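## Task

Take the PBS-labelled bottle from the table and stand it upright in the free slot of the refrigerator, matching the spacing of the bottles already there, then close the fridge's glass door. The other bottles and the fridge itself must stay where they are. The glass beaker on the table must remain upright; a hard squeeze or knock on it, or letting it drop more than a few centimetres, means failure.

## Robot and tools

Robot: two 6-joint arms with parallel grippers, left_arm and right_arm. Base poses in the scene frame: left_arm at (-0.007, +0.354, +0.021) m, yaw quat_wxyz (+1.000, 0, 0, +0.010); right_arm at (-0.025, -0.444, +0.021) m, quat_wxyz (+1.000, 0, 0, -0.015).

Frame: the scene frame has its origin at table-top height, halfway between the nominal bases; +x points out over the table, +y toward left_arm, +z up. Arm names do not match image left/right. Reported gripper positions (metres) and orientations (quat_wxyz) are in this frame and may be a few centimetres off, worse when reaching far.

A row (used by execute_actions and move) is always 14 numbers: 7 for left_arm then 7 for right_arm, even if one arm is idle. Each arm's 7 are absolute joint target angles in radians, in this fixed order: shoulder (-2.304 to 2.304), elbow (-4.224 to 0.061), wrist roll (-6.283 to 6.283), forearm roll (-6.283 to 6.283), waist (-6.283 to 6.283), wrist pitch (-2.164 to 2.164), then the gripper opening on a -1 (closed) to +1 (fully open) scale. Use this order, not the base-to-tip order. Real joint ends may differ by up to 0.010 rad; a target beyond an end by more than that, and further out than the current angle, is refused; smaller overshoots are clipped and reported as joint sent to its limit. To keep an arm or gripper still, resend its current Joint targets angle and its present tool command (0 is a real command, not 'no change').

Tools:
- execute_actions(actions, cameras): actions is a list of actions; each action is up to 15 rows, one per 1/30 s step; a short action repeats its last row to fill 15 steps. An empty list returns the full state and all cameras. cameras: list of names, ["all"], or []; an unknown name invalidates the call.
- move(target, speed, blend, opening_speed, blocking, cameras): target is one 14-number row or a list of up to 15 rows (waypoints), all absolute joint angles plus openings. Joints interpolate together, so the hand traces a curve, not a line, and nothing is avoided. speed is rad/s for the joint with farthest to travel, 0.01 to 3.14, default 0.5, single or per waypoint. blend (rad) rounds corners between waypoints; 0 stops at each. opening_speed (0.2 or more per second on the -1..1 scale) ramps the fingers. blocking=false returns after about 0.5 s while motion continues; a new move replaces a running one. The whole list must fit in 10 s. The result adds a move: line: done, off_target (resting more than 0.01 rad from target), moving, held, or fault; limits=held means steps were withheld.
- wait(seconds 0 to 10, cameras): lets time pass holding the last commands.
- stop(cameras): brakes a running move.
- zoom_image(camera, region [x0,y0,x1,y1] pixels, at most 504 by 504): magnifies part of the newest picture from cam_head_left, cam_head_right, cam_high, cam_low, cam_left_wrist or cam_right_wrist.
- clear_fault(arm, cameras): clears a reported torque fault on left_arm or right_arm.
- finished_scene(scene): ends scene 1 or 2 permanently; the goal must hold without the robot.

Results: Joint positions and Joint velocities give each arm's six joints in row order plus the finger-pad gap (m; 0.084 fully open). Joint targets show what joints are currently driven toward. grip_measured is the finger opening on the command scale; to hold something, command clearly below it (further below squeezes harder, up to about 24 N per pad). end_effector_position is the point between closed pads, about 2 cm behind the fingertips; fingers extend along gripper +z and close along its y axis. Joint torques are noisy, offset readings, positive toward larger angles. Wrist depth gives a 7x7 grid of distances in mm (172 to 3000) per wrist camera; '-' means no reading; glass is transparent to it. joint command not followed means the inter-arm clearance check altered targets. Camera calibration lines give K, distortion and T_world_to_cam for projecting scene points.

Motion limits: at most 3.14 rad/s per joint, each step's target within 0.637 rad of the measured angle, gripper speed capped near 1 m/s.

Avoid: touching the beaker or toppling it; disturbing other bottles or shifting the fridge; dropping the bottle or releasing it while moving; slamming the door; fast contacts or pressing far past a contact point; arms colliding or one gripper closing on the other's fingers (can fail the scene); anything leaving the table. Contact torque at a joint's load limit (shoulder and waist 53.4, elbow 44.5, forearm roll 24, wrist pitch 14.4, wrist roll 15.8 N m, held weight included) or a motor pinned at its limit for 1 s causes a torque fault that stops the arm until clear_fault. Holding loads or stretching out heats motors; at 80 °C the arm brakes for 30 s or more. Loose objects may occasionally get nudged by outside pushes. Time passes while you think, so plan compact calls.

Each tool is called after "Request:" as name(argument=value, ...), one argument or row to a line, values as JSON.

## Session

Request:
execute_actions(
  actions=[],
)

Scene clock: 0.00 s.
left_arm: end_effector_position=(+0.1400, -0.0095, +0.2156) grip_measured=+1.00 end_effector_quat_wxyz=(-0.334, +0.902, +0.085, +0.260) | right_arm: end_effector_position=(+0.2960, -0.8244, +0.1131) grip_measured=+1.00 end_effector_quat_wxyz=(-0.419, -0.005, +0.903, -0.094)
Joint names: [shoulder, elbow, wrist roll, forearm roll, waist, wrist pitch]
Joint positions: left_arm=[-0.601 -0.999 -2.071 0.524 -1.504 -1.207 0.084] | right_arm=[-0.948 -1.311 3.07 -0.665 -0.56 -1.157 0.084]
Joint velocities: within noise
Joint torques (N m): no reading
Motor temperatures (°C): left_arm=[23 25 28 23 24 26] | right_arm=[22 26 29 25 25 27]
Wrist depth (mm): cam_left_wrist=[- 490 548 581 496 423 380 / - 1046 552 527 484 441 448 / 2935 909 704 608 536 479 433 / 659 726 663 566 498 445 405 / 844 691 590 513 461 418 376 / 743 625 540 473 426 391 355 / 659 563 492 438 399 366 335] | cam_right_wrist=[2294 - - 637 607 571 536 / 2228 2727 551 532 502 476 453 / 2145 2448 460 442 421 403 387 / 2044 427 402 385 370 360 347 / 1893 358 357 343 331 320 309 / 1657 320 314 304 294 285 277 / - 295 286 276 268 262 255]
Joint targets: left_arm=[-0.601 -0.999 -2.071 0.524 -1.504 -1.207] | right_arm=[-0.948 -1.311 3.070 -0.665 -0.560 -1.157]
Tool commands: left_gripper/opening=+1.0 right_gripper/opening=+1.0
camera_calibration:
cam_left_wrist: T_world_to_cam=[[0.317972, -0.752881, -0.57625, 0.107682], [-0.844195, 0.0518183, -0.533525, 0.300129], [0.431541, 0.656114, -0.619102, 0.211956], [0, 0, 0, 1]] pos_world=[0.12766, -0.0735477, 0.353401]
cam_right_wrist: T_world_to_cam=[[-0.0735674, 0.982634, -0.170349, 0.879069], [0.660299, -0.0800176, -0.746727, -0.112711], [-0.74739, -0.167416, -0.642946, 0.287441], [0, 0, 0, 1]] pos_world=[0.353924, -0.824699, 0.250394]

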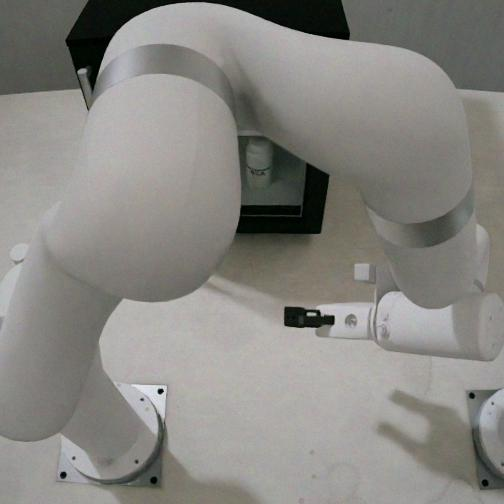

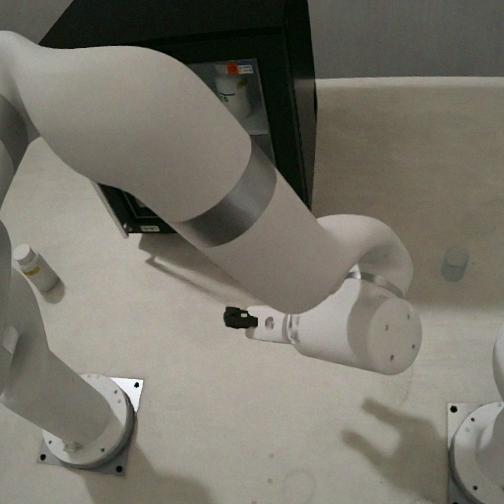

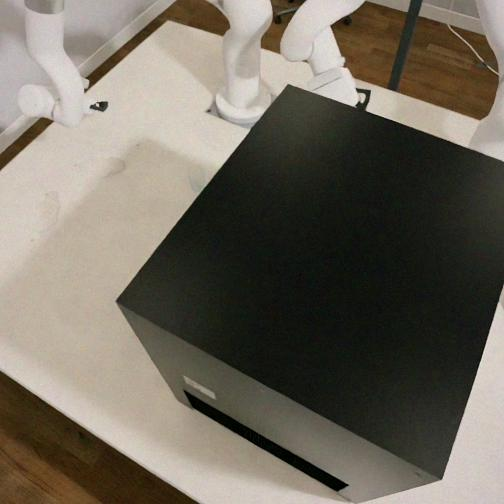

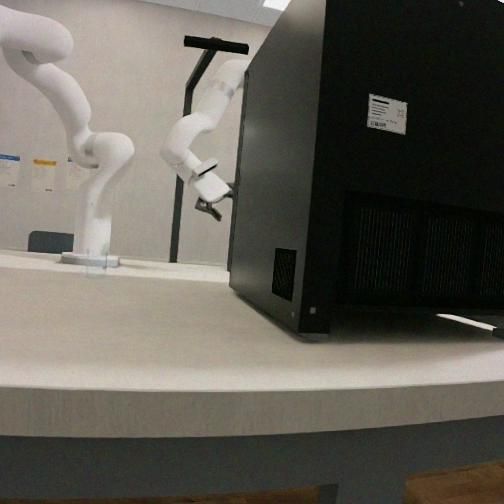

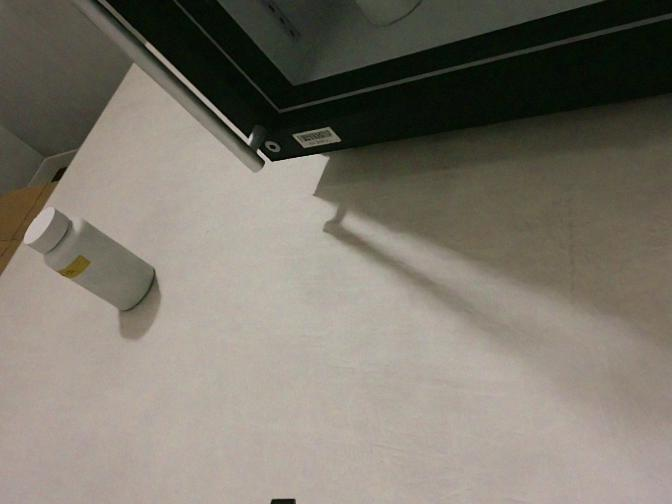

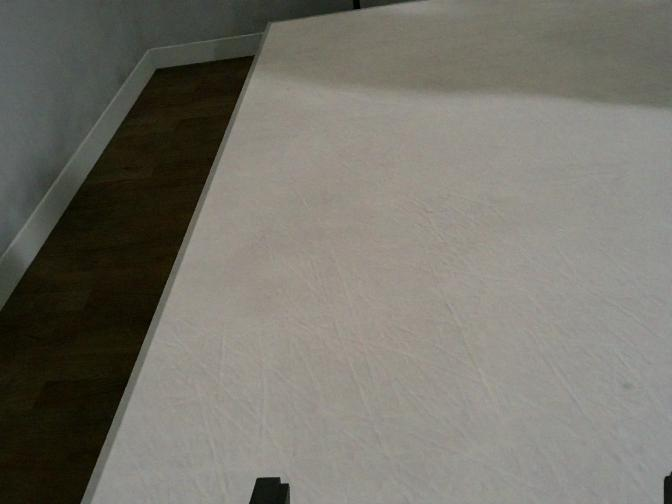

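Request:
move(
  target=[
    [0,-1.3,-2,0,-1.0,-1.4,1,-0.5,-1.3,3.1,-0.7,-0.6,-1.1,-0.1],
    [0.3,-1.2,-1.5708,0,0.5,-1.5,1,-0.1,-1.2,3.2,-0.8,-0.6,-1.1,-0.1],
  ],
  speed=0.8,
  blend=0.2,
  cameras=["cam_head_left","cam_head_right","cam_left_wrist"],
)

Scene clock: 6.30 s.
left_arm: end_effector_position=(+0.2713, +0.5137, +0.6329) grip_measured=+1.00 end_effector_quat_wxyz=(+0.000, +0.501, +0.865, +0.000) | right_arm: end_effector_position=(+0.3006, -0.8743, +0.5282) grip_measured=-0.11 end_effector_quat_wxyz=(-0.098, +0.145, +0.927, -0.333)
Joint names: [shoulder, elbow, wrist roll, forearm roll, waist, wrist pitch]
Joint positions: left_arm=[0.3 -1.2 -1.571 0 0.5 -1.5 0.084] | right_arm=[-0.1 -1.2 3.2 -0.8 -0.6 -1.1 0.039]
Joint torques (N m): left_arm=[21.19 -11.43 0.98 -1.31 11.78 -3.25] | right_arm=[32.71 -11.21 1.82 -5.92 -6.49 1.5]
Wrist depth (mm): cam_left_wrist=[774 774 769 770 774 768 763 / 771 771 770 771 765 766 764 / 771 768 766 768 767 765 763 / 738 767 771 766 768 766 765 / 511 739 767 765 766 765 765 / 565 765 769 765 765 762 762 / 769 768 768 770 764 765 757] | cam_right_wrist=[1694 1979 2302 2172 1903 675 629 / 1615 1877 2199 2112 1903 675 622 / 1526 1763 2038 2125 1888 1673 615 / 1477 1677 1951 2106 1872 1686 613 / 1422 1619 1857 2026 1847 1657 597 / 1358 1519 1767 1979 1818 1642 591 / 1315 1513 1661 1930 1823 1649 1490]
Joint targets: left_arm=[0.300 -1.200 -1.571 0.000 0.500 -1.500] | right_arm=[-0.100 -1.200 3.200 -0.800 -0.600 -1.100]
move: done
camera_calibration:
cam_left_wrist: T_world_to_cam=[[0.876155, 0.48181, -0.0145763, -0.440842], [0.481338, -0.876116, -0.0270858, 0.403021], [-0.0258208, 0.0167152, -0.999527, 0.76366], [0, 0, 0, 1]] pos_world=[0.211975, 0.552731, 0.767788]
Images, in order (width x height): cam_head_left 504x504, cam_head_right 504x504, cam_left_wrist 672x504.

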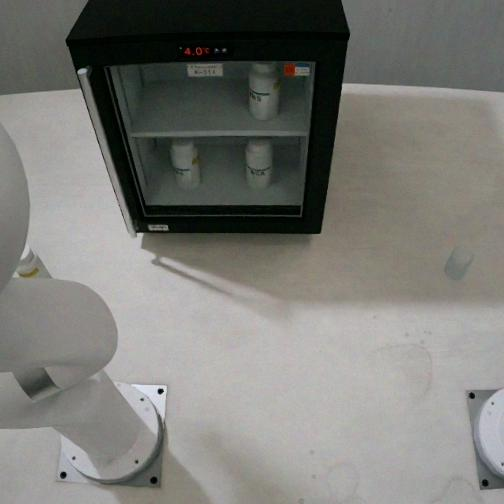

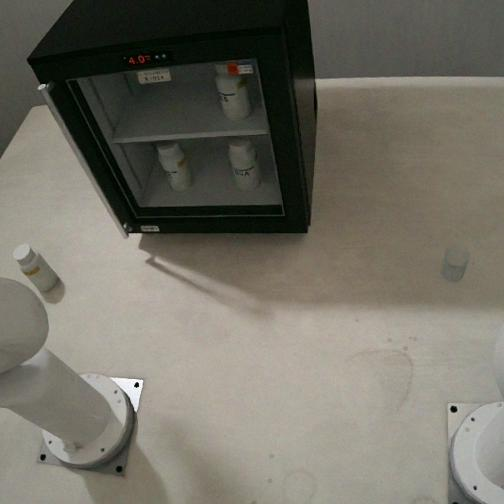

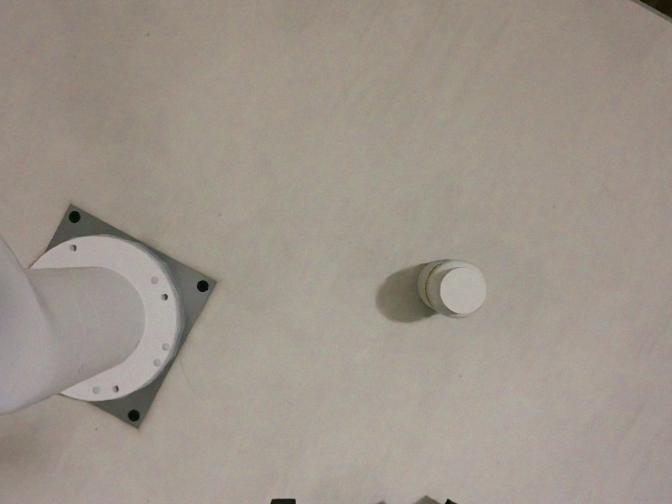

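Request:
move(
  target=[
    [-0.5,-1.3,-2.9,-0.7,1.309,-1.5,1,0.1,-1.2,3.2,-0.8,-0.3,-1.1,-0.1],
    [-1.2965,-1.3594,-3.1876,-0.8217,1.2537,-1.6136,1,0.1,-1.2,3.2,-0.8,-0.1,-1.1,-0.1],
    [-1.2965,-1.3594,-3.1876,-0.8217,1.2537,-1.6136,1,-0.2,-1.3,2.7832,-1.6,1.2,-1.25,-0.1],
  ],
  speed=0.7,
  blend=0.1,
  cameras=["cam_left_wrist","cam_right_wrist"],
)

Scene clock: 29.93 s.
left_arm: end_effector_position=(+0.2771, +0.6705, +0.0752) grip_measured=+1.00 end_effector_quat_wxyz=(+0.353, +0.612, -0.354, +0.612) | right_arm: end_effector_position=(+0.4221, +0.0154, +0.6790) grip_measured=-0.11 end_effector_quat_wxyz=(-0.213, +0.680, -0.310, +0.629)
Joint names: [shoulder, elbow, wrist roll, forearm roll, waist, wrist pitch]
Joint positions: left_arm=[-1.297 -1.359 -3.188 -0.822 1.254 -1.614 0.084] | right_arm=[-0.2 -1.3 2.783 -1.6 1.2 -1.25 0.039]
Joint torques (N m): left_arm=[35.6 -11.27 -0.86 -2.29 -10.15 -5.47] | right_arm=[10.55 -22.47 -1.71 -8.14 9.74 -2.71]
Wrist depth (mm): cam_left_wrist=[698 617 549 497 855 2986 2805 / 703 617 549 498 858 2911 2839 / 701 616 548 497 785 2874 2771 / 700 617 550 498 486 2874 2749 / 698 615 549 223 215 946 1578 / 700 604 565 222 204 582 660 / 478 473 428 221 202 385 458] | cam_right_wrist=[1332 1356 1391 1428 1465 1516 1539 / 1332 1375 1414 1434 1468 1503 1557 / 1350 1386 1414 1443 1493 1533 1564 / 1340 1377 1417 1458 1483 1529 1560 / 1356 1386 1428 1443 1499 1519 1589 / 1337 1386 1428 1440 515 451 1571 / 1361 1388 1422 579 437 376 316]
Joint targets: left_arm=[-1.296 -1.359 -3.188 -0.822 1.254 -1.614] | right_arm=[-0.200 -1.300 2.783 -1.600 1.200 -1.250]
move: done
camera_calibration:
cam_left_wrist: T_world_to_cam=[[-0.858392, -0.512696, -0.0175066, 0.618127], [0.0290187, -0.0144569, -0.999474, 0.143198], [0.512173, -0.858449, 0.0272874, 0.564344], [0, 0, 0, 1]] pos_world=[0.237398, 0.803442, 0.138544]
cam_right_wrist: T_world_to_cam=[[-0.162277, -0.706087, -0.68928, 0.575335], [-0.0274592, 0.7015, -0.71214, 0.548609], [0.986363, -0.0966367, -0.133226, -0.19298], [0, 0, 0, 1]] pos_world=[0.298776, 0.00273843, 0.761544]
Images, in order (width x height): cam_left_wrist 672x504, cam_right_wrist 672x504.

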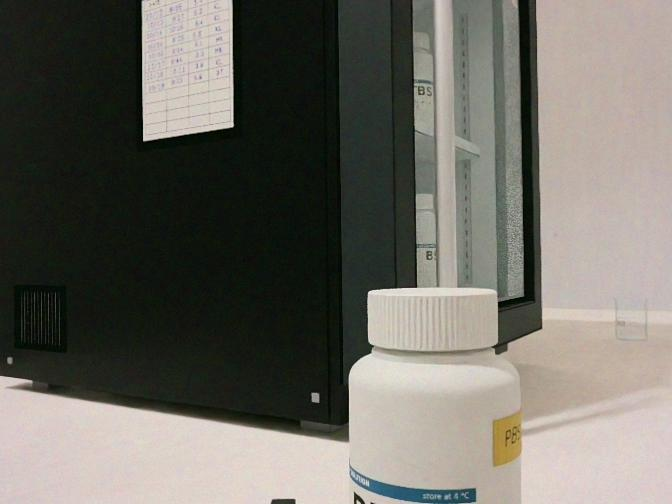

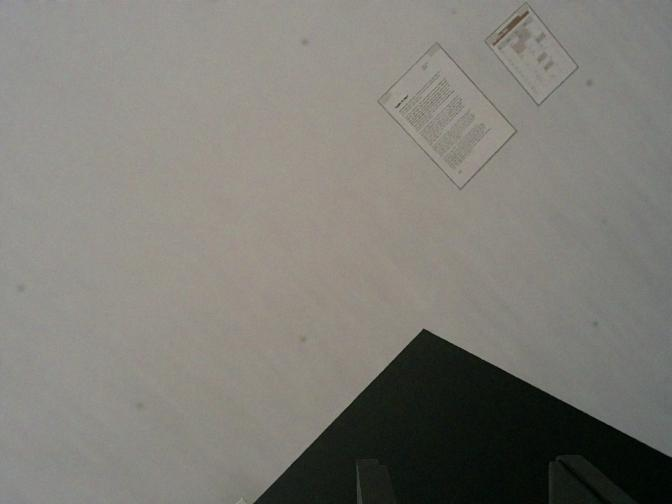

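Request:
move(
  target=[
    [-1.245,-1.1785,-3.0866,-0.9671,1.1081,-1.5335,1,-0.8215,-1.3539,2.7582,-2.3126,1.3608,-1.1921,-0.1],
    [-1.245,-1.1785,-3.0866,-0.9671,1.1081,-1.5335,-0.4,-0.957,-1.6032,2.7032,-2.3595,1.2766,-1.0791,-0.1],
    [-1.245,-1.1785,-3.0866,-0.9671,1.1081,-1.5335,-0.4,-0.957,-1.6032,2.7032,-2.3595,1.2766,-1.0791,-1],
  ],
  speed=[0.4,0.17,0.2],
  opening_speed=1.2,
  cameras=["cam_left_wrist","cam_head_right"],
)

Scene clock: 41.73 s.
left_arm: end_effector_position=(+0.3258, +0.5863, +0.0752) grip_measured=+0.39 end_effector_quat_wxyz=(+0.354, +0.612, -0.354, +0.613) | right_arm: end_effector_position=(+0.4023, +0.3483, +0.3600) grip_measured=-0.67 end_effector_quat_wxyz=(-0.201, +0.678, +0.201, +0.678)
Joint names: [shoulder, elbow, wrist roll, forearm roll, waist, wrist pitch]
Joint positions: left_arm=[-1.245 -1.178 -3.087 -0.967 1.108 -1.533 0.061] | right_arm=[-0.957 -1.603 2.703 -2.36 1.276 -1.079 0.015]
Joint torques (N m): left_arm=[51.52 -1.58 0.88 0.29 -6.1 -0.04] | right_arm=[29.21 -21.76 -1.39 -7 6.63 0.63]
Wrist depth (mm): cam_left_wrist=[561 491 439 399 381 752 2717 / 559 491 440 397 380 752 2727 / 558 491 440 396 380 751 2706 / 560 490 439 397 380 735 2738 / 557 491 440 397 380 941 1619 / 556 491 - - - - 661 / 478 477 - - - - 461] | cam_right_wrist=[2431 2132 - - - - 204 / 2474 2158 - - - - 244 / 2439 2165 - - - - 244 / 2501 2185 - - - - 244 / 2483 2151 - - - - 243 / 2510 2220 - - - - 244 / 2538 2213 - - - - 243]
Joint targets: left_arm=[-1.245 -1.179 -3.087 -0.967 1.108 -1.534] | right_arm=[-0.957 -1.603 2.703 -2.360 1.277 -1.079]
move: done
camera_calibration:
cam_left_wrist: T_world_to_cam=[[-0.858499, -0.512512, -0.0176489, 0.616596], [0.0293941, -0.0148201, -0.999458, 0.14072], [0.511973, -0.858552, 0.0277879, 0.467232], [0, 0, 0, 1]] pos_world=[0.286001, 0.719241, 0.138542]
Images, in order (width x height): cam_head_right 504x504, cam_left_wrist 672x504.

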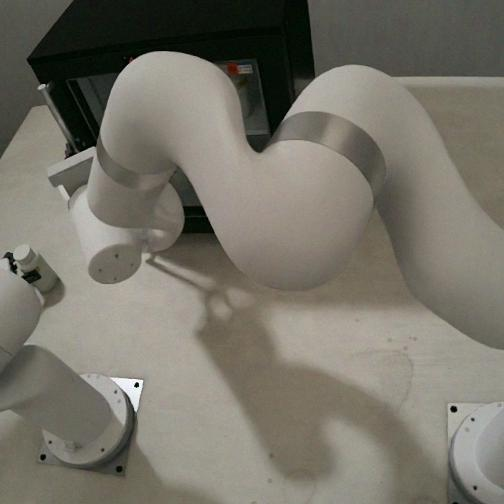

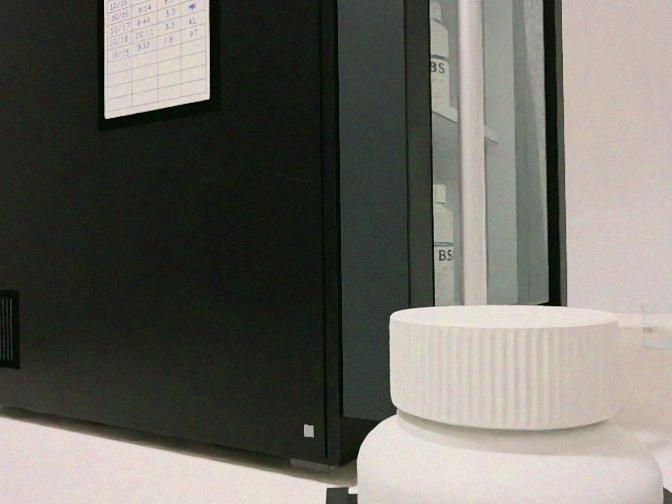

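Request:
move(
  target=[
    [-1.1,-1.14,-3.14,-0.972,1.108,-1.57,-0.4,-0.8385,-1.3849,2.8335,-2.5183,1.3139,-1.1122,-1],
    [-0.95,-1.08,-3.21,-0.978,1.107,-1.62,-0.4,-0.7274,-1.1835,2.9427,-2.6765,1.3433,-1.1575,-1],
    [-0.8,-1.02,-3.3,-0.986,1.106,-1.68,-0.4,-0.621,-0.9931,3.0325,-2.8377,1.3615,-1.2143,-1],
    [-0.63,-0.95,-3.4,-1.0,1.105,-1.745,-0.4,-0.5182,-0.8134,3.1022,-3.0063,1.3639,-1.2781,-1],
    [-0.4633,-0.8956,-3.5054,-1.0146,1.1036,-1.8098,-0.4,-0.4186,-0.6451,3.1532,-3.1914,1.3429,-1.3446,-1],
    [-0.4633,-0.8956,-3.5054,-1.0146,1.1036,-1.8098,-0.4,-0.3131,-0.4755,3.1882,-3.4323,1.2789,-1.4151,-1],
  ],
  speed=0.17,
  blend=0.03,
  cameras=["cam_head_left"],
)

Scene clock: 52.90 s.
left_arm: end_effector_position=(+0.3269, +0.5837, +0.4102) grip_measured=+0.39 end_effector_quat_wxyz=(+0.354, +0.612, -0.354, +0.612) | right_arm: end_effector_position=(+0.0909, +0.1205, +0.3602) grip_measured=-0.67 end_effector_quat_wxyz=(+0.491, -0.509, -0.491, -0.509)
Joint names: [shoulder, elbow, wrist roll, forearm roll, waist, wrist pitch]
Joint positions: left_arm=[-0.463 -0.896 -3.505 -1.015 1.104 -1.81 0.061] | right_arm=[-0.313 -0.476 3.188 -3.432 1.279 -1.415 0.015]
Joint torques (N m): left_arm=[45.6 -7.18 -0.86 -2.56 -10.05 -6.31] | right_arm=[39.82 -9.93 2.36 -4.41 -9.87 -6.29]
Wrist depth (mm): cam_left_wrist=[1677 1914 2294 2935 - 2960 2727 / 1686 1877 2317 2863 - 2948 2706 / 1567 487 435 403 519 2793 2717 / 552 487 435 417 778 723 2654 / 550 485 434 419 797 722 2738 / 554 484 - - - - 2738 / 551 499 - - - - 1533] | cam_right_wrist=[- - 382 - - - - / - - 357 - - - - / - - 319 - - - - / 341 317 295 - - - - / 326 305 284 - - - - / 330 329 297 - - - - / 328 337 363 - - - -]
Joint targets: left_arm=[-0.463 -0.896 -3.505 -1.015 1.104 -1.810] | right_arm=[-0.313 -0.475 3.188 -3.432 1.279 -1.415]
move: done
Images, in order (width x height): cam_head_left 504x504.

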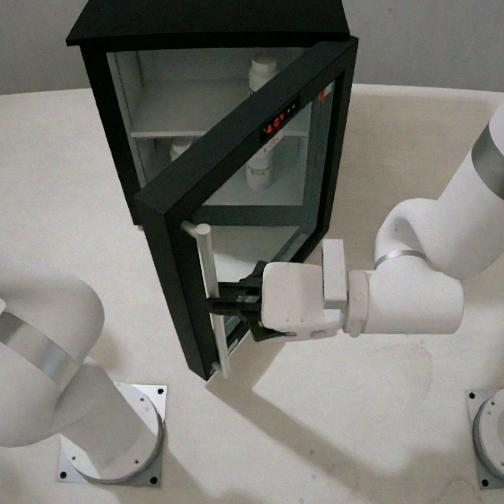

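Request:
move(
  target=[
    [-0.083,-0.3787,-3.4177,-1.2094,0.88,-1.6781,-0.4,-0.2131,-0.3269,3.2022,-3.7035,1.164,-1.4743,-1],
    [-0.083,-0.3787,-3.4177,-1.2094,0.88,-1.6781,-0.4,-0.19,-0.297,3.2032,-3.786,1.116,-1.485,-1],
    [0.042,-0.2501,-3.4091,-1.9782,0.08,-1.4522,-0.4,-0.19,-0.297,3.2032,-3.786,1.116,-1.485,-1],
    [0.1047,-0.194,-2.8843,-4.186,-0.8697,-1.4174,-0.4,-0.19,-0.297,3.2032,-3.786,1.116,-1.485,-1],
  ],
  speed=[0.32,0.17,0.6,0.7],
  blend=[0.02,0.02,0.1,0],
  cameras=["cam_head_left"],
)

Request:
move(
  target=[
    [-0.0533,-0.346,-2.9324,-3.9451,-0.6273,-1.3645,-0.4,-0.19,-0.297,3.2032,-3.786,1.116,-1.485,-1],
    [-0.2187,-0.5437,-2.9489,-3.7847,-0.463,-1.3075,-0.4,-0.19,-0.297,3.2032,-3.786,1.116,-1.485,-1],
    [-0.2721,-0.5413,-2.9831,-3.7764,-0.463,-1.3522,-0.4,-0.19,-0.297,3.2032,-3.786,1.116,-1.485,-1],
  ],
  speed=[0.2,0.15,0.1],
  blend=[0.02,0.01,0],
  cameras=["cam_head_left","cam_left_wrist"],
)

Scene clock: 64.43 s.
left_arm: end_effector_position=(+0.3846, +0.2258, +0.4102) grip_measured=+0.39 end_effector_quat_wxyz=(-0.062, +0.704, +0.062, +0.704) | right_arm: end_effector_position=(+0.0529, +0.0327, +0.3593) grip_measured=-0.67 end_effector_quat_wxyz=(+0.544, -0.448, -0.550, -0.449)
Joint names: [shoulder, elbow, wrist roll, forearm roll, waist, wrist pitch]
Joint positions: left_arm=[0.105 -0.194 -2.884 -4.186 -0.87 -1.417 0.061] | right_arm=[-0.19 -0.296 3.203 -3.831 1.113 -1.484 0.015]
Joint torques (N m): left_arm=[24.92 -9.34 1.02 -1.39 -10.55 -0.13] | right_arm=[15.8 -12.22 0.19 -36.57 40.56 -1.88]
Wrist depth (mm): cam_left_wrist=[1698 1622 1574 198 193 186 182 / 217 231 233 234 235 229 222 / - 259 253 245 237 230 224 / - 259 271 445 435 423 413 / - 259 270 447 - 426 415 / - 258 269 - - - 414 / - 258 - - - - 411] | cam_right_wrist=[- - - - - - - / - - - - - - - / - - - - - - 225 / - - - - - - 218 / - - - - - - 222 / - - - - - - - / - - - - - - 2457]
Joint targets: left_arm=[0.105 -0.194 -2.884 -4.186 -0.870 -1.417] | right_arm=[-0.190 -0.296 3.203 -3.839 1.117 -1.485]
Tool commands: left_gripper/opening=-0.4 right_gripper/opening=-1.0
TORQUE FAULT: the external load on the forearm roll of the right arm reached its load limit, and that arm stopped. The contact can be on any part of that arm beyond that joint, not only on its tool. A torque fault puts only its own arm into a fault stop. That arm's remaining commands of this call were not run. The hold on the forearm roll of that arm was moved back by the arm itself, up to 3 degrees, as the stop began. That arm is still stopped at the end of this call. While its stop runs, that arm, its gripper or tool too, takes no new command.
CLEAR FAULT: the right arm stays stopped (state 4) until you call clear_fault(arm="right_arm").
End effector pose when the fault began: right_arm: position (+0.0618, +0.0350, +0.3603), quat_wxyz (+0.537, -0.459, -0.539, -0.459)
Joint positions when the fault began: right_arm=[-0.19 -0.296 3.203 -3.787 1.117 -1.485 0.015]
move: fault (right_arm); path passed 3 of 4 targets; right_arm: the forearm roll is farthest, 0.045 rad from its target
Images, in order (width x height): cam_head_left 504x504.

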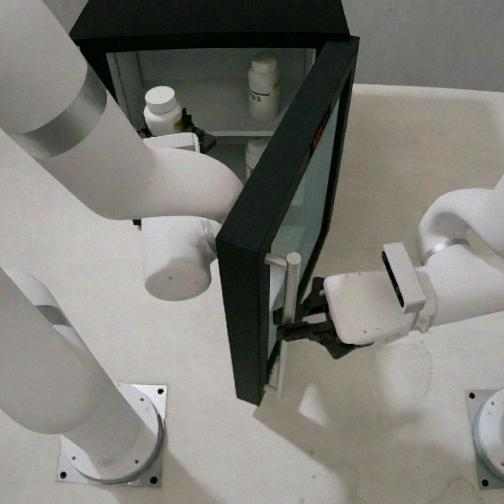

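not run: an earlier result of this reply reported a stop or a fault. Calls in your next reply go to the robot.

Request:
clear_fault(
  arm="right_arm",
  cameras=["cam_head_right"],
)

Scene clock: 66.37 s.
left_arm: end_effector_position=(+0.3846, +0.2259, +0.4102) grip_measured=+0.39 end_effector_quat_wxyz=(-0.062, +0.704, +0.062, +0.704) | right_arm: end_effector_position=(+0.0529, +0.0327, +0.3593) grip_measured=-0.67 end_effector_quat_wxyz=(+0.544, -0.448, -0.550, -0.449)
Joint names: [shoulder, elbow, wrist roll, forearm roll, waist, wrist pitch]
Joint positions: left_arm=[0.105 -0.194 -2.884 -4.186 -0.87 -1.417 0.061] | right_arm=[-0.19 -0.296 3.203 -3.831 1.113 -1.484 0.015]
Joint torques (N m): left_arm=[20.16 -9.44 1 -1.61 -10.79 -0.16] | right_arm=[16.92 -12.27 0.21 -36.5 39.81 -1.97]
Wrist depth (mm): cam_left_wrist=[1669 1611 1567 198 194 186 182 / 217 231 232 234 235 229 222 / - 259 253 245 237 231 223 / - 260 271 445 434 424 412 / - 259 270 448 - 427 416 / - 258 269 - - - 414 / - 258 - - - - 411] | cam_right_wrist=[- - - - - - - / - - - - - - - / - - - - - - 225 / - - - - - - 218 / - - - - - - 222 / - - - - - - - / - - - - - - 2389]
Joint targets: left_arm=[0.105 -0.194 -2.884 -4.186 -0.870 -1.417] | right_arm=[-0.190 -0.296 3.203 -3.831 1.113 -1.484]
Tool commands: left_gripper/opening=-0.4 right_gripper/opening=-1.0
TORQUE FAULT, CONTINUED: the right arm's stop, for the torque fault of the forearm roll that an earlier result reported, is over. The call counts as one of the actions that you can send in this scene. The hold on the forearm roll of that arm was moved back by the arm itself, up to 3 degrees, as the stop began. That arm's target is now where it stood when the stop ended, not its last command. That arm keeps its grip as last carried out and accepts commands again: back off and push less far.
CLEAR FAULT: your call cleared the right arm's torque fault. If a joint's load stays at its limit, that arm stops again at once.
Images, in order (width x height): cam_head_right 504x504.

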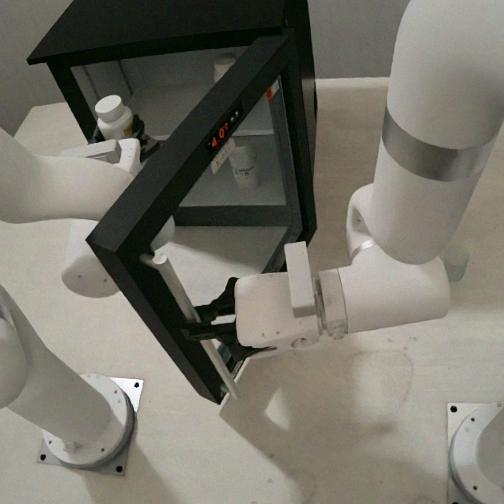

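Request:
move(
  target=[0.1047,-0.194,-2.8843,-4.186,-0.8697,-1.4174,-0.4,-0.19,-0.296,3.203,-3.808,1.114,-1.484,-1],
  speed=0.05,
)

Scene clock: 71.23 s.
left_arm: end_effector_position=(+0.3846, +0.2259, +0.4101) grip_measured=+0.39 end_effector_quat_wxyz=(-0.062, +0.704, +0.062, +0.704) | right_arm: end_effector_position=(+0.0571, +0.0337, +0.3597) grip_measured=-0.67 end_effector_quat_wxyz=(+0.541, -0.453, -0.544, -0.454)
Joint names: [shoulder, elbow, wrist roll, forearm roll, waist, wrist pitch]
Joint positions: left_arm=[0.105 -0.194 -2.884 -4.186 -0.87 -1.417 0.061] | right_arm=[-0.19 -0.296 3.203 -3.81 1.114 -1.485 0.015]
Joint torques (N m): left_arm=[9.62 -21.49 0.98 1.59 -9.7 -0.62] | right_arm=[13.57 -35.11 -1.07 32.14 -32.14 0.76]
Wrist depth (mm): cam_left_wrist=[1673 1611 1574 199 194 187 183 / 218 233 235 236 237 230 223 / - 260 254 246 238 231 224 / - 260 268 445 435 426 413 / - 260 268 448 - 428 415 / - 259 266 - - - 415 / - 259 - - - - 412] | cam_right_wrist=[- - - - - - 186 / - - - - - - - / - - - - - - 217 / - - - - - - 214 / - - 385 - - - 222 / - - - - - - - / - - - - - - 2422]
Joint targets: left_arm=[0.105 -0.194 -2.884 -4.186 -0.870 -1.417] | right_arm=[-0.190 -0.296 3.203 -3.808 1.114 -1.484]
move: done

Request:
move(
  target=[
    [-0.0533,-0.346,-2.9324,-3.9451,-0.6273,-1.3645,-0.4,-0.19,-0.296,3.203,-3.808,1.114,-1.484,-1],
    [-0.2187,-0.5437,-2.9489,-3.7847,-0.463,-1.3075,-0.4,-0.19,-0.296,3.203,-3.808,1.114,-1.484,-1],
    [-0.2721,-0.5413,-2.9831,-3.7764,-0.463,-1.3522,-0.4,-0.19,-0.296,3.203,-3.808,1.114,-1.484,-1],
  ],
  speed=[0.2,0.15,0.1],
  blend=[0.02,0.01,0],
  cameras=["cam_head_left"],
)

Scene clock: 77.03 s.
left_arm: end_effector_position=(+0.5618, +0.2415, +0.3902) grip_measured=+0.39 end_effector_quat_wxyz=(-0.062, +0.704, +0.062, +0.704) | right_arm: end_effector_position=(+0.0575, +0.0338, +0.3597) grip_measured=-0.67 end_effector_quat_wxyz=(+0.541, -0.453, -0.544, -0.454)
Joint names: [shoulder, elbow, wrist roll, forearm roll, waist, wrist pitch]
Joint positions: left_arm=[-0.272 -0.541 -2.983 -3.776 -0.463 -1.352 0.061] | right_arm=[-0.19 -0.296 3.203 -3.809 1.114 -1.484 0.015]
Joint torques (N m): left_arm=[16.74 -8.63 -0.91 2.06 11.01 -6.51] | right_arm=[14.61 -8.83 -1.27 27.37 -33.08 -0.75]
Wrist depth (mm): cam_left_wrist=[- - - - - - - / - - - - - - - / - 180 213 268 260 252 245 / - 194 249 272 263 255 248 / - 193 228 272 263 256 247 / - 192 226 - - - 248 / - 192 208 - - - 245] | cam_right_wrist=[- - - - - - - / - - - - - - - / - - - - - - - / - - - - - - - / - - - - - - - / - - - - - - - / - - - - - - 2381]
Joint targets: left_arm=[-0.272 -0.541 -2.983 -3.776 -0.463 -1.352] | right_arm=[-0.190 -0.296 3.203 -3.808 1.114 -1.484]
move: done
Images, in order (width x height): cam_head_left 504x504.

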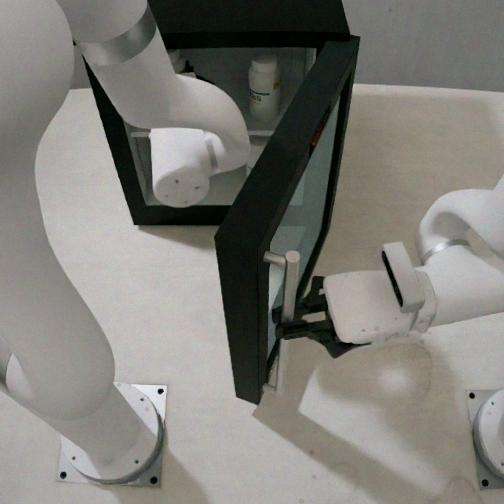

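Lower, release, retreat to the pre-opening pose, then out.

Request:
move(
  target=[
    [-0.3442,-0.5378,-3.029,-3.7649,-0.463,-1.4129,-0.4,-0.19,-0.296,3.203,-3.808,1.114,-1.484,-1],
  ],
  speed=0.05,
)

Request:
move(
  target=[
    [-0.3442,-0.5378,-3.029,-3.7649,-0.463,-1.4129,0.85,-0.19,-0.296,3.203,-3.808,1.114,-1.484,-1],
    [-0.2262,-0.3601,-3.0456,-3.9422,-0.6417,-1.4773,0.85,-0.19,-0.296,3.203,-3.808,1.114,-1.484,-1],
  ],
  speed=0.15,
  opening_speed=0.7,
  cameras=["cam_head_left","cam_left_wrist"],
)

Scene clock: 83.23 s.
left_arm: end_effector_position=(+0.5602, +0.2417, +0.3633) grip_measured=+0.39 end_effector_quat_wxyz=(-0.061, +0.704, +0.061, +0.705) | right_arm: end_effector_position=(+0.0575, +0.0338, +0.3597) grip_measured=-0.67 end_effector_quat_wxyz=(+0.541, -0.453, -0.544, -0.454)
Joint names: [shoulder, elbow, wrist roll, forearm roll, waist, wrist pitch]
Joint positions: left_arm=[-0.344 -0.538 -3.029 -3.765 -0.463 -1.413 0.061] | right_arm=[-0.19 -0.296 3.203 -3.809 1.114 -1.484 0.015]
Joint torques (N m): left_arm=[15.81 -7.49 -0.93 2.07 10.49 -5.36] | right_arm=[25.1 -12.9 -1.21 27.53 -33.14 -1]
Wrist depth (mm): cam_left_wrist=[- - 190 173 192 193 193 / - 195 230 242 244 246 247 / - 194 250 273 265 257 250 / - 194 250 273 264 257 249 / - 193 228 274 264 257 249 / - 193 227 - - - 249 / - 192 208 - - - 247] | cam_right_wrist=[- - - - - - - / - - - - - - - / - - - - - - - / - - - - - - - / - - - - - - - / - - - - - - - / - - - - - - 2457]
Joint targets: left_arm=[-0.344 -0.538 -3.029 -3.765 -0.463 -1.413] | right_arm=[-0.190 -0.296 3.203 -3.808 1.114 -1.484]
move: done

Scene clock: 86.97 s.
left_arm: end_effector_position=(+0.4723, +0.2264, +0.3632) grip_measured=+0.85 end_effector_quat_wxyz=(-0.062, +0.704, +0.062, +0.704) | right_arm: end_effector_position=(+0.0575, +0.0339, +0.3597) grip_measured=-0.67 end_effector_quat_wxyz=(+0.541, -0.453, -0.544, -0.454)
Joint names: [shoulder, elbow, wrist roll, forearm roll, waist, wrist pitch]
Joint positions: left_arm=[-0.226 -0.36 -3.046 -3.942 -0.642 -1.477 0.078] | right_arm=[-0.19 -0.296 3.203 -3.809 1.114 -1.484 0.015]
Joint torques (N m): left_arm=[34.83 -5.66 -0.9 -1.89 -10.97 -5.78] | right_arm=[26.34 -16.77 -1.44 26.92 -32.84 -0.62]
Wrist depth (mm): cam_left_wrist=[172 185 191 174 193 194 195 / 174 211 242 244 246 247 249 / 174 209 293 360 352 341 333 / 173 208 293 363 353 343 332 / 173 207 292 362 206 336 331 / 173 207 290 203 197 211 332 / 172 207 289 202 194 209 331] | cam_right_wrist=[- - - - - - - / - - - - - - - / - - - - - - - / - - - - - - - / - - 383 - - - - / - - - - - - - / - - - - - - -]
Joint targets: left_arm=[-0.226 -0.360 -3.046 -3.942 -0.642 -1.477] | right_arm=[-0.190 -0.296 3.203 -3.808 1.114 -1.484]
move: done
camera_calibration:
cam_left_wrist: T_world_to_cam=[[0.188031, -0.982009, -0.0174161, 0.174881], [0.0236291, 0.0222503, -0.999473, 0.413212], [0.981879, 0.18752, 0.0273878, -0.383525], [0, 0, 0, 1]] pos_world=[0.333928, 0.234459, 0.426544]
Images, in order (width x height): cam_head_left 504x504, cam_left_wrist 672x504.

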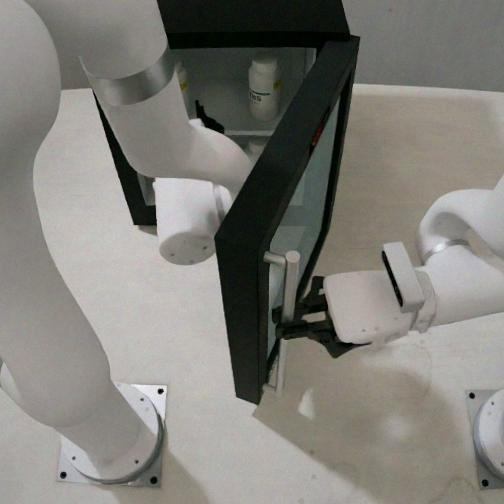

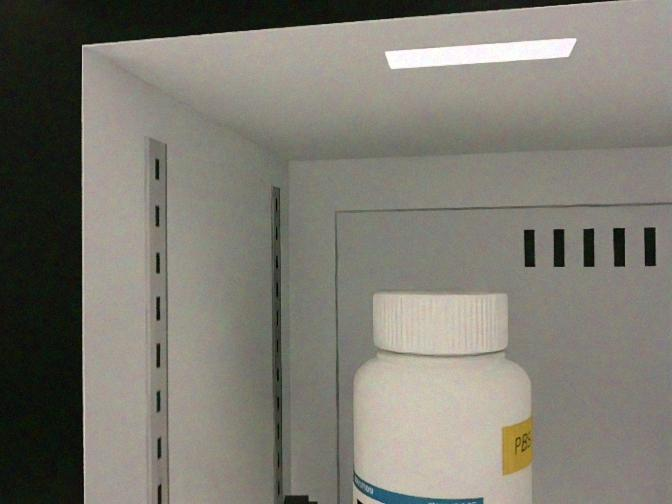

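Request:
move(
  target=[
    [0.042,-0.2501,-3.4091,-1.9782,0.08,-1.4522,0.85,-0.19,-0.296,3.203,-3.808,1.114,-1.484,-1],
    [-0.083,-0.3787,-3.4177,-1.2094,0.88,-1.6781,0.85,-0.19,-0.296,3.203,-3.808,1.114,-1.484,-1],
    [-0.3481,-0.7224,-3.4446,-0.9546,1.154,-1.7942,0.85,-0.2131,-0.3269,3.2022,-3.7035,1.164,-1.4743,-1],
  ],
  speed=[0.7,0.7,0.5],
  blend=0.1,
)

Request:
move(
  target=[
    [-0.3481,-0.7224,-3.4446,-0.9546,1.154,-1.7942,0.85,-0.3131,-0.4755,3.1882,-3.4323,1.2789,-1.4151,-1],
    [-0.3481,-0.7224,-3.4446,-0.9546,1.154,-1.7942,0.85,-0.4186,-0.6451,3.1532,-3.1914,1.3429,-1.3446,-1],
    [-0.3481,-0.7224,-3.4446,-0.9546,1.154,-1.7942,0.85,-0.5182,-0.8134,3.1022,-3.0063,1.3639,-1.2781,-1],
    [-0.3481,-0.7224,-3.4446,-0.9546,1.154,-1.7942,0.85,-0.621,-0.9931,3.0325,-2.8377,1.3615,-1.2143,-1],
  ],
  speed=0.18,
  blend=0.03,
)

Request:
move(
  target=[
    [-0.3481,-0.7224,-3.4446,-0.9546,1.154,-1.7942,0.85,-0.7274,-1.1835,2.9427,-2.6765,1.3433,-1.1575,-1],
    [-0.3481,-0.7224,-3.4446,-0.9546,1.154,-1.7942,0.85,-0.8385,-1.3849,2.8335,-2.5183,1.3139,-1.1122,-1],
    [-0.3481,-0.7224,-3.4446,-0.9546,1.154,-1.7942,0.85,-0.957,-1.6032,2.7032,-2.3595,1.2766,-1.0791,-1],
  ],
  speed=0.14,
  blend=0.03,
)

Request:
move(
  target=[
    [-0.3481,-0.7224,-3.4446,-0.9546,1.154,-1.7942,0.85,-0.957,-1.6032,2.7032,-2.3595,1.2766,-1.0791,-0.1],
    [-0.3481,-0.7224,-3.4446,-0.9546,1.154,-1.7942,0.85,-0.8215,-1.3539,2.7582,-2.3126,1.3608,-1.1921,-0.1],
    [-0.3481,-0.7224,-3.4446,-0.9546,1.154,-1.7942,0.85,-0.2,-1.3,2.7832,-1.6,1.2,-1.25,-0.1],
  ],
  speed=[0.3,0.3,0.6],
  blend=[0,0.05,0],
  cameras=["cam_head_left","cam_head_right","cam_left_wrist"],
)

Scene clock: 97.03 s.
left_arm: end_effector_position=(+0.2811, +0.5379, +0.4103) grip_measured=+0.85 end_effector_quat_wxyz=(+0.354, +0.612, -0.353, +0.612) | right_arm: end_effector_position=(+0.0632, +0.0527, +0.3602) grip_measured=-0.67 end_effector_quat_wxyz=(+0.530, -0.468, -0.530, -0.468)
Joint names: [shoulder, elbow, wrist roll, forearm roll, waist, wrist pitch]
Joint positions: left_arm=[-0.348 -0.722 -3.445 -0.955 1.154 -1.794 0.078] | right_arm=[-0.213 -0.327 3.202 -3.707 1.165 -1.474 0.015]
Joint torques (N m): left_arm=[15.28 -20.55 -0.97 1.8 10.81 -5.74] | right_arm=[4.72 -20.58 -1.39 34.75 -36.79 1.65]
Wrist depth (mm): cam_left_wrist=[1732 1962 2422 - - 2874 2706 / 1723 1968 2372 2986 - 2886 2634 / 478 417 385 451 749 2828 2604 / 475 419 402 797 743 701 2727 / 473 417 401 794 744 2793 2696 / 473 419 399 663 745 2771 2685 / 472 418 399 574 728 1283 1539] | cam_right_wrist=[- - - - - - - / - - - - - - - / - - - - - - - / - - 427 - - - 625 / - 426 415 - - - - / - - 416 - - - - / - - - - - - 2405]
Joint targets: left_arm=[-0.348 -0.722 -3.445 -0.955 1.154 -1.794] | right_arm=[-0.213 -0.327 3.202 -3.704 1.164 -1.474]
move: done

Scene clock: 97.83 s.
left_arm: end_effector_position=(+0.2811, +0.5379, +0.4103) grip_measured=+0.85 end_effector_quat_wxyz=(+0.354, +0.612, -0.353, +0.612) | right_arm: end_effector_position=(+0.0517, +0.0596, +0.3598) grip_measured=-0.67 end_effector_quat_wxyz=(+0.533, -0.463, -0.535, -0.463)
Joint names: [shoulder, elbow, wrist roll, forearm roll, waist, wrist pitch]
Joint positions: left_arm=[-0.348 -0.722 -3.445 -0.955 1.154 -1.794 0.078] | right_arm=[-0.22 -0.337 3.201 -3.689 1.199 -1.468 0.015]
Joint torques (N m): left_arm=[16.84 -20.57 -0.88 1.8 10.81 -5.72] | right_arm=[17.45 -11.29 0.16 12.06 -35.46 -1.3]
Wrist depth (mm): cam_left_wrist=[1732 1951 2389 - - 2911 2664 / 1754 1962 2372 2973 - 2899 2685 / 475 413 383 446 718 2805 2624 / 472 413 401 782 725 693 2644 / 471 413 400 782 725 713 2675 / 471 411 398 660 725 716 2644 / 471 412 398 564 708 713 1526] | cam_right_wrist=[- - - - - - - / - - - - - - - / - - - - - - - / - - - - - - 613 / - - 415 - - - - / - - 411 - - - - / - - - - - - 2397]
Joint targets: left_arm=[-0.348 -0.722 -3.445 -0.955 1.154 -1.794] | right_arm=[-0.220 -0.337 3.201 -3.687 1.196 -1.468]
Tool commands: left_gripper/opening=+0.85 right_gripper/opening=-1.0
TORQUE FAULT: the external load on the waist of the right arm reached its load limit, and that arm stopped. The contact can be on any part of that arm beyond that joint, not only on its tool. A torque fault puts only its own arm into a fault stop. That arm's remaining commands of this call were not run. The hold on the waist of that arm was moved back by the arm itself, up to 3 degrees, as the stop began, but a joint of that arm was then at its load limit, so every hold on that arm was set where that arm was. That arm may still press on what stopped it. That arm is still stopped at the end of this call. While its stop runs, that arm, its gripper or tool too, takes no new command.
CLEAR FAULT: the right arm stays stopped (state 4) until you call clear_fault(arm="right_arm").
End effector pose when the fault began: right_arm: position (+0.0650, +0.0571, +0.3603), quat_wxyz (+0.528, -0.470, -0.529, -0.470)
Joint positions when the fault began: right_arm=[-0.219 -0.336 3.201 -3.69 1.172 -1.471 0.015]
move: fault (right_arm); path passed 0 of 4 targets; right_arm: the forearm roll is farthest, 0.851 rad from its target

not run: an earlier result of this reply reported a stop or a fault. Calls in your next reply go to the robot.

not run: an earlier result of this reply reported a stop or a fault. Calls in your next reply go to the robot.

Request:
clear_fault(
  arm="right_arm",
  cameras=["cam_head_left","cam_head_right","cam_right_wrist"],
)

Request:
zoom_image(
  camera="cam_head_left",
  region=[180, 220, 380, 420],
)

Scene clock: 100.87 s.
left_arm: end_effector_position=(+0.2811, +0.5379, +0.4103) grip_measured=+0.85 end_effector_quat_wxyz=(+0.354, +0.612, -0.353, +0.612) | right_arm: end_effector_position=(+0.0517, +0.0596, +0.3598) grip_measured=-0.67 end_effector_quat_wxyz=(+0.533, -0.463, -0.535, -0.463)
Joint names: [shoulder, elbow, wrist roll, forearm roll, waist, wrist pitch]
Joint positions: left_arm=[-0.348 -0.722 -3.445 -0.955 1.154 -1.794 0.078] | right_arm=[-0.22 -0.337 3.201 -3.689 1.199 -1.468 0.015]
Joint torques (N m): left_arm=[16.29 -20.7 -0.9 1.8 11.35 -5.62] | right_arm=[18.48 -10.67 0.02 11.58 -34.53 -1.29]
Wrist depth (mm): cam_left_wrist=[1736 1974 2381 - - 2874 2644 / 1749 1957 2381 - - 2839 2634 / 473 412 384 446 715 2863 2634 / 474 413 402 782 724 693 2654 / 471 413 399 775 723 713 2664 / 469 413 398 662 723 711 2685 / 470 412 397 563 710 711 1550] | cam_right_wrist=[- - - - - - - / - - - - - - - / - - - - - - - / - - - - - - 613 / - - 416 - - - - / - - 411 - - - - / - - - - - - 2422]
Joint targets: left_arm=[-0.348 -0.722 -3.445 -0.955 1.154 -1.794] | right_arm=[-0.220 -0.337 3.201 -3.689 1.199 -1.468]
Tool commands: left_gripper/opening=+0.85 right_gripper/opening=-1.0
TORQUE FAULT, CONTINUED: the right arm's stop, for the torque fault of the waist that an earlier result reported, is over. The call counts as one of the actions that you can send in this scene. The hold on the waist of that arm was moved back by the arm itself, up to 3 degrees, as the stop began, but a joint of that arm was then at its load limit, so every hold on that arm was set where that arm was. That arm's target is now where it stood when the stop ended, not its last command. That arm keeps its grip as last carried out and accepts commands again: back off and push less far.
CLEAR FAULT: your call cleared the right arm's torque fault. If a joint's load stays at its limit, that arm stops again at once.
camera_calibration:
cam_right_wrist: T_world_to_cam=[[0.990883, 0.134137, -0.012604, -0.0267872], [-0.0103918, -0.0171796, -0.999798, 0.425493], [-0.134327, 0.990814, -0.0156291, 0.0849347], [0, 0, 0, 1]] pos_world=[0.0423736, -0.0732515, 0.426397]
Images, in order (width x height): cam_head_left 504x504, cam_head_right 504x504, cam_right_wrist 672x504.

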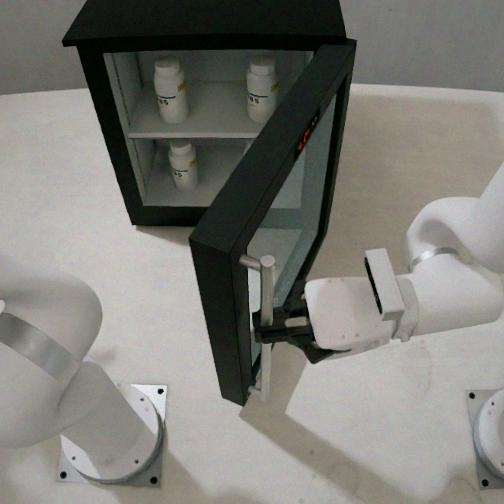

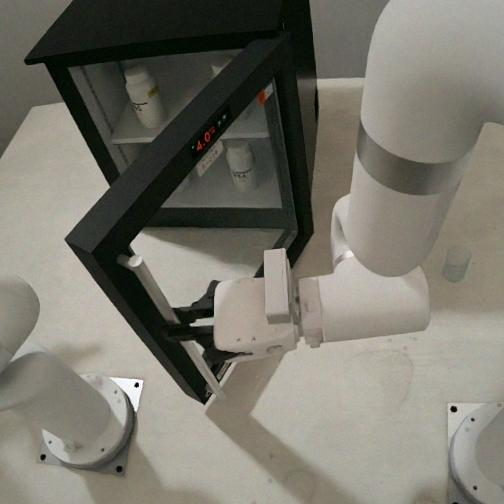

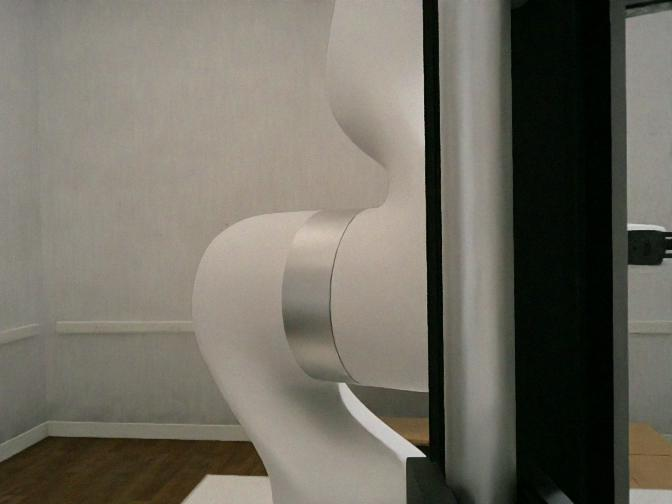

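Scaled by 2.520 from the camera's 504x504 image, which has a finer 720x720 frame.

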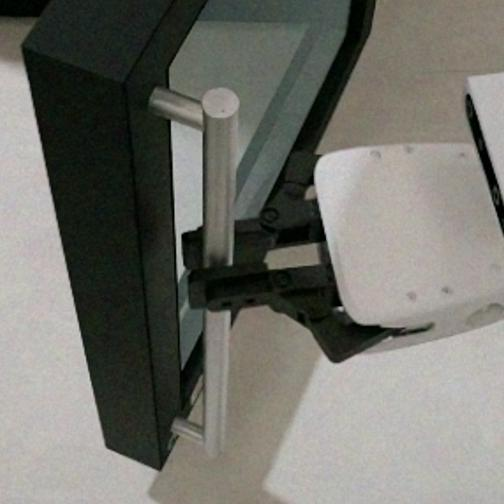

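Request:
move(
  target=[-0.3481,-0.7224,-3.4446,-0.9546,1.154,-1.7942,0.85,-0.22,-0.337,3.201,-3.689,1.199,-1.468,-0.4],
  speed=0.1,
  opening_speed=0.3,
  cameras=["cam_head_left"],
)

Scene clock: 106.10 s.
left_arm: end_effector_position=(+0.2811, +0.5379, +0.4103) grip_measured=+0.85 end_effector_quat_wxyz=(+0.354, +0.612, -0.353, +0.612) | right_arm: end_effector_position=(+0.0520, +0.0597, +0.3596) grip_measured=-0.42 end_effector_quat_wxyz=(+0.533, -0.464, -0.535, -0.463)
Joint names: [shoulder, elbow, wrist roll, forearm roll, waist, wrist pitch]
Joint positions: left_arm=[-0.348 -0.722 -3.445 -0.955 1.154 -1.794 0.078] | right_arm=[-0.22 -0.337 3.201 -3.689 1.199 -1.468 0.026]
Joint torques (N m): left_arm=[16.4 -20.61 -0.87 1.67 11.2 -5.53] | right_arm=[20.45 -11.43 -1.36 -5.54 8.99 -3.38]
Wrist depth (mm): cam_left_wrist=[1745 1962 2397 2960 - 2886 2696 / 1758 1968 2381 - - 2886 2664 / 473 413 383 446 717 2851 2664 / 472 413 401 784 725 690 2675 / 471 412 399 775 727 716 2675 / 471 412 398 660 722 712 2634 / 470 412 396 565 710 714 1539] | cam_right_wrist=[- - - - - - - / - - - - - - - / - - - - - 175 - / - - 416 - - 176 574 / - - 404 - - 173 - / - - 410 - - 173 - / - - 396 - - - 2192]
Joint targets: left_arm=[-0.348 -0.722 -3.445 -0.955 1.154 -1.794] | right_arm=[-0.220 -0.337 3.201 -3.689 1.199 -1.468]
move: done
Images, in order (width x height): cam_head_left 504x504.

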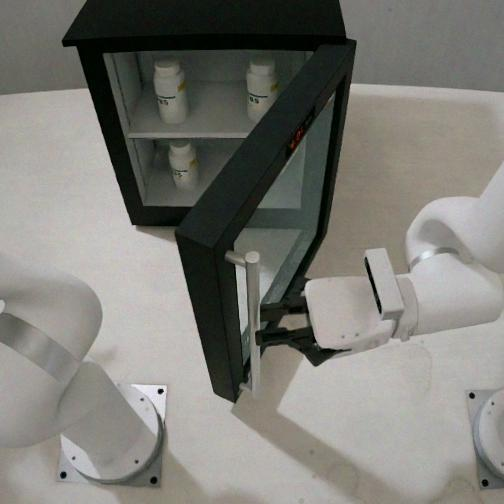

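Request:
wait(
  seconds=0.5,
  cameras=["cam_head_left"],
)

Request:
zoom_image(
  camera="cam_head_left",
  region=[170, 220, 350, 400],
)

Scene clock: 108.00 s.
left_arm: end_effector_position=(+0.2811, +0.5379, +0.4103) grip_measured=+0.85 end_effector_quat_wxyz=(+0.354, +0.612, -0.353, +0.612) | right_arm: end_effector_position=(+0.0520, +0.0597, +0.3596) grip_measured=-0.42 end_effector_quat_wxyz=(+0.533, -0.464, -0.535, -0.463)
Joint names: [shoulder, elbow, wrist roll, forearm roll, waist, wrist pitch]
Joint positions: left_arm=[-0.348 -0.722 -3.445 -0.955 1.154 -1.794 0.078] | right_arm=[-0.22 -0.337 3.201 -3.689 1.199 -1.468 0.026]
Joint torques (N m): left_arm=[16.59 -20.6 -0.89 1.91 11.13 -5.45] | right_arm=[30.66 -5.81 -1.24 -5.59 7.34 -3.34]
Wrist depth (mm): cam_left_wrist=[1736 1962 2381 2999 - 2839 2706 / 1754 1968 2340 2986 - 2923 2664 / 472 413 383 446 718 2839 2644 / 473 412 400 780 724 692 2634 / 470 411 399 778 722 713 2685 / 470 412 399 660 726 716 2696 / 470 411 397 563 710 716 1523] | cam_right_wrist=[- - - - - - - / - - - - - - - / - - - - - 175 - / - - 416 - - 176 577 / - - 406 - - 173 - / - - 411 - - 173 - / - - 395 - - - 2206]
Joint targets: left_arm=[-0.348 -0.722 -3.445 -0.955 1.154 -1.794] | right_arm=[-0.220 -0.337 3.201 -3.689 1.199 -1.468]
Tool commands: left_gripper/opening=+0.85 right_gripper/opening=-0.4
wait: 0.50 s; at rest from the start
Images, in order (width x height): cam_head_left 504x504.

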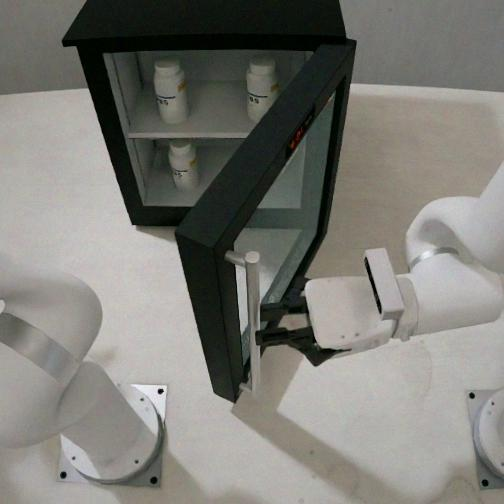

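Scaled by 2.800 from the camera's 504x504 image, which has a finer 720x720 frame.

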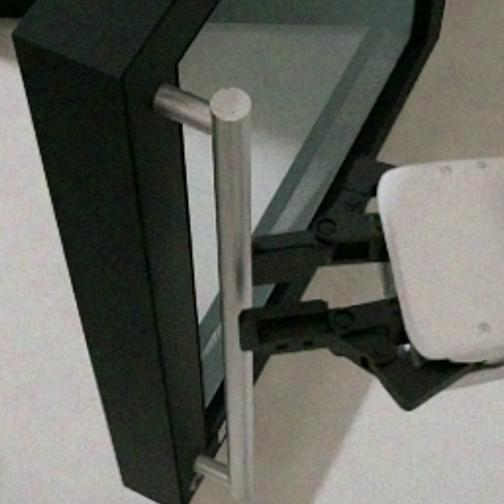

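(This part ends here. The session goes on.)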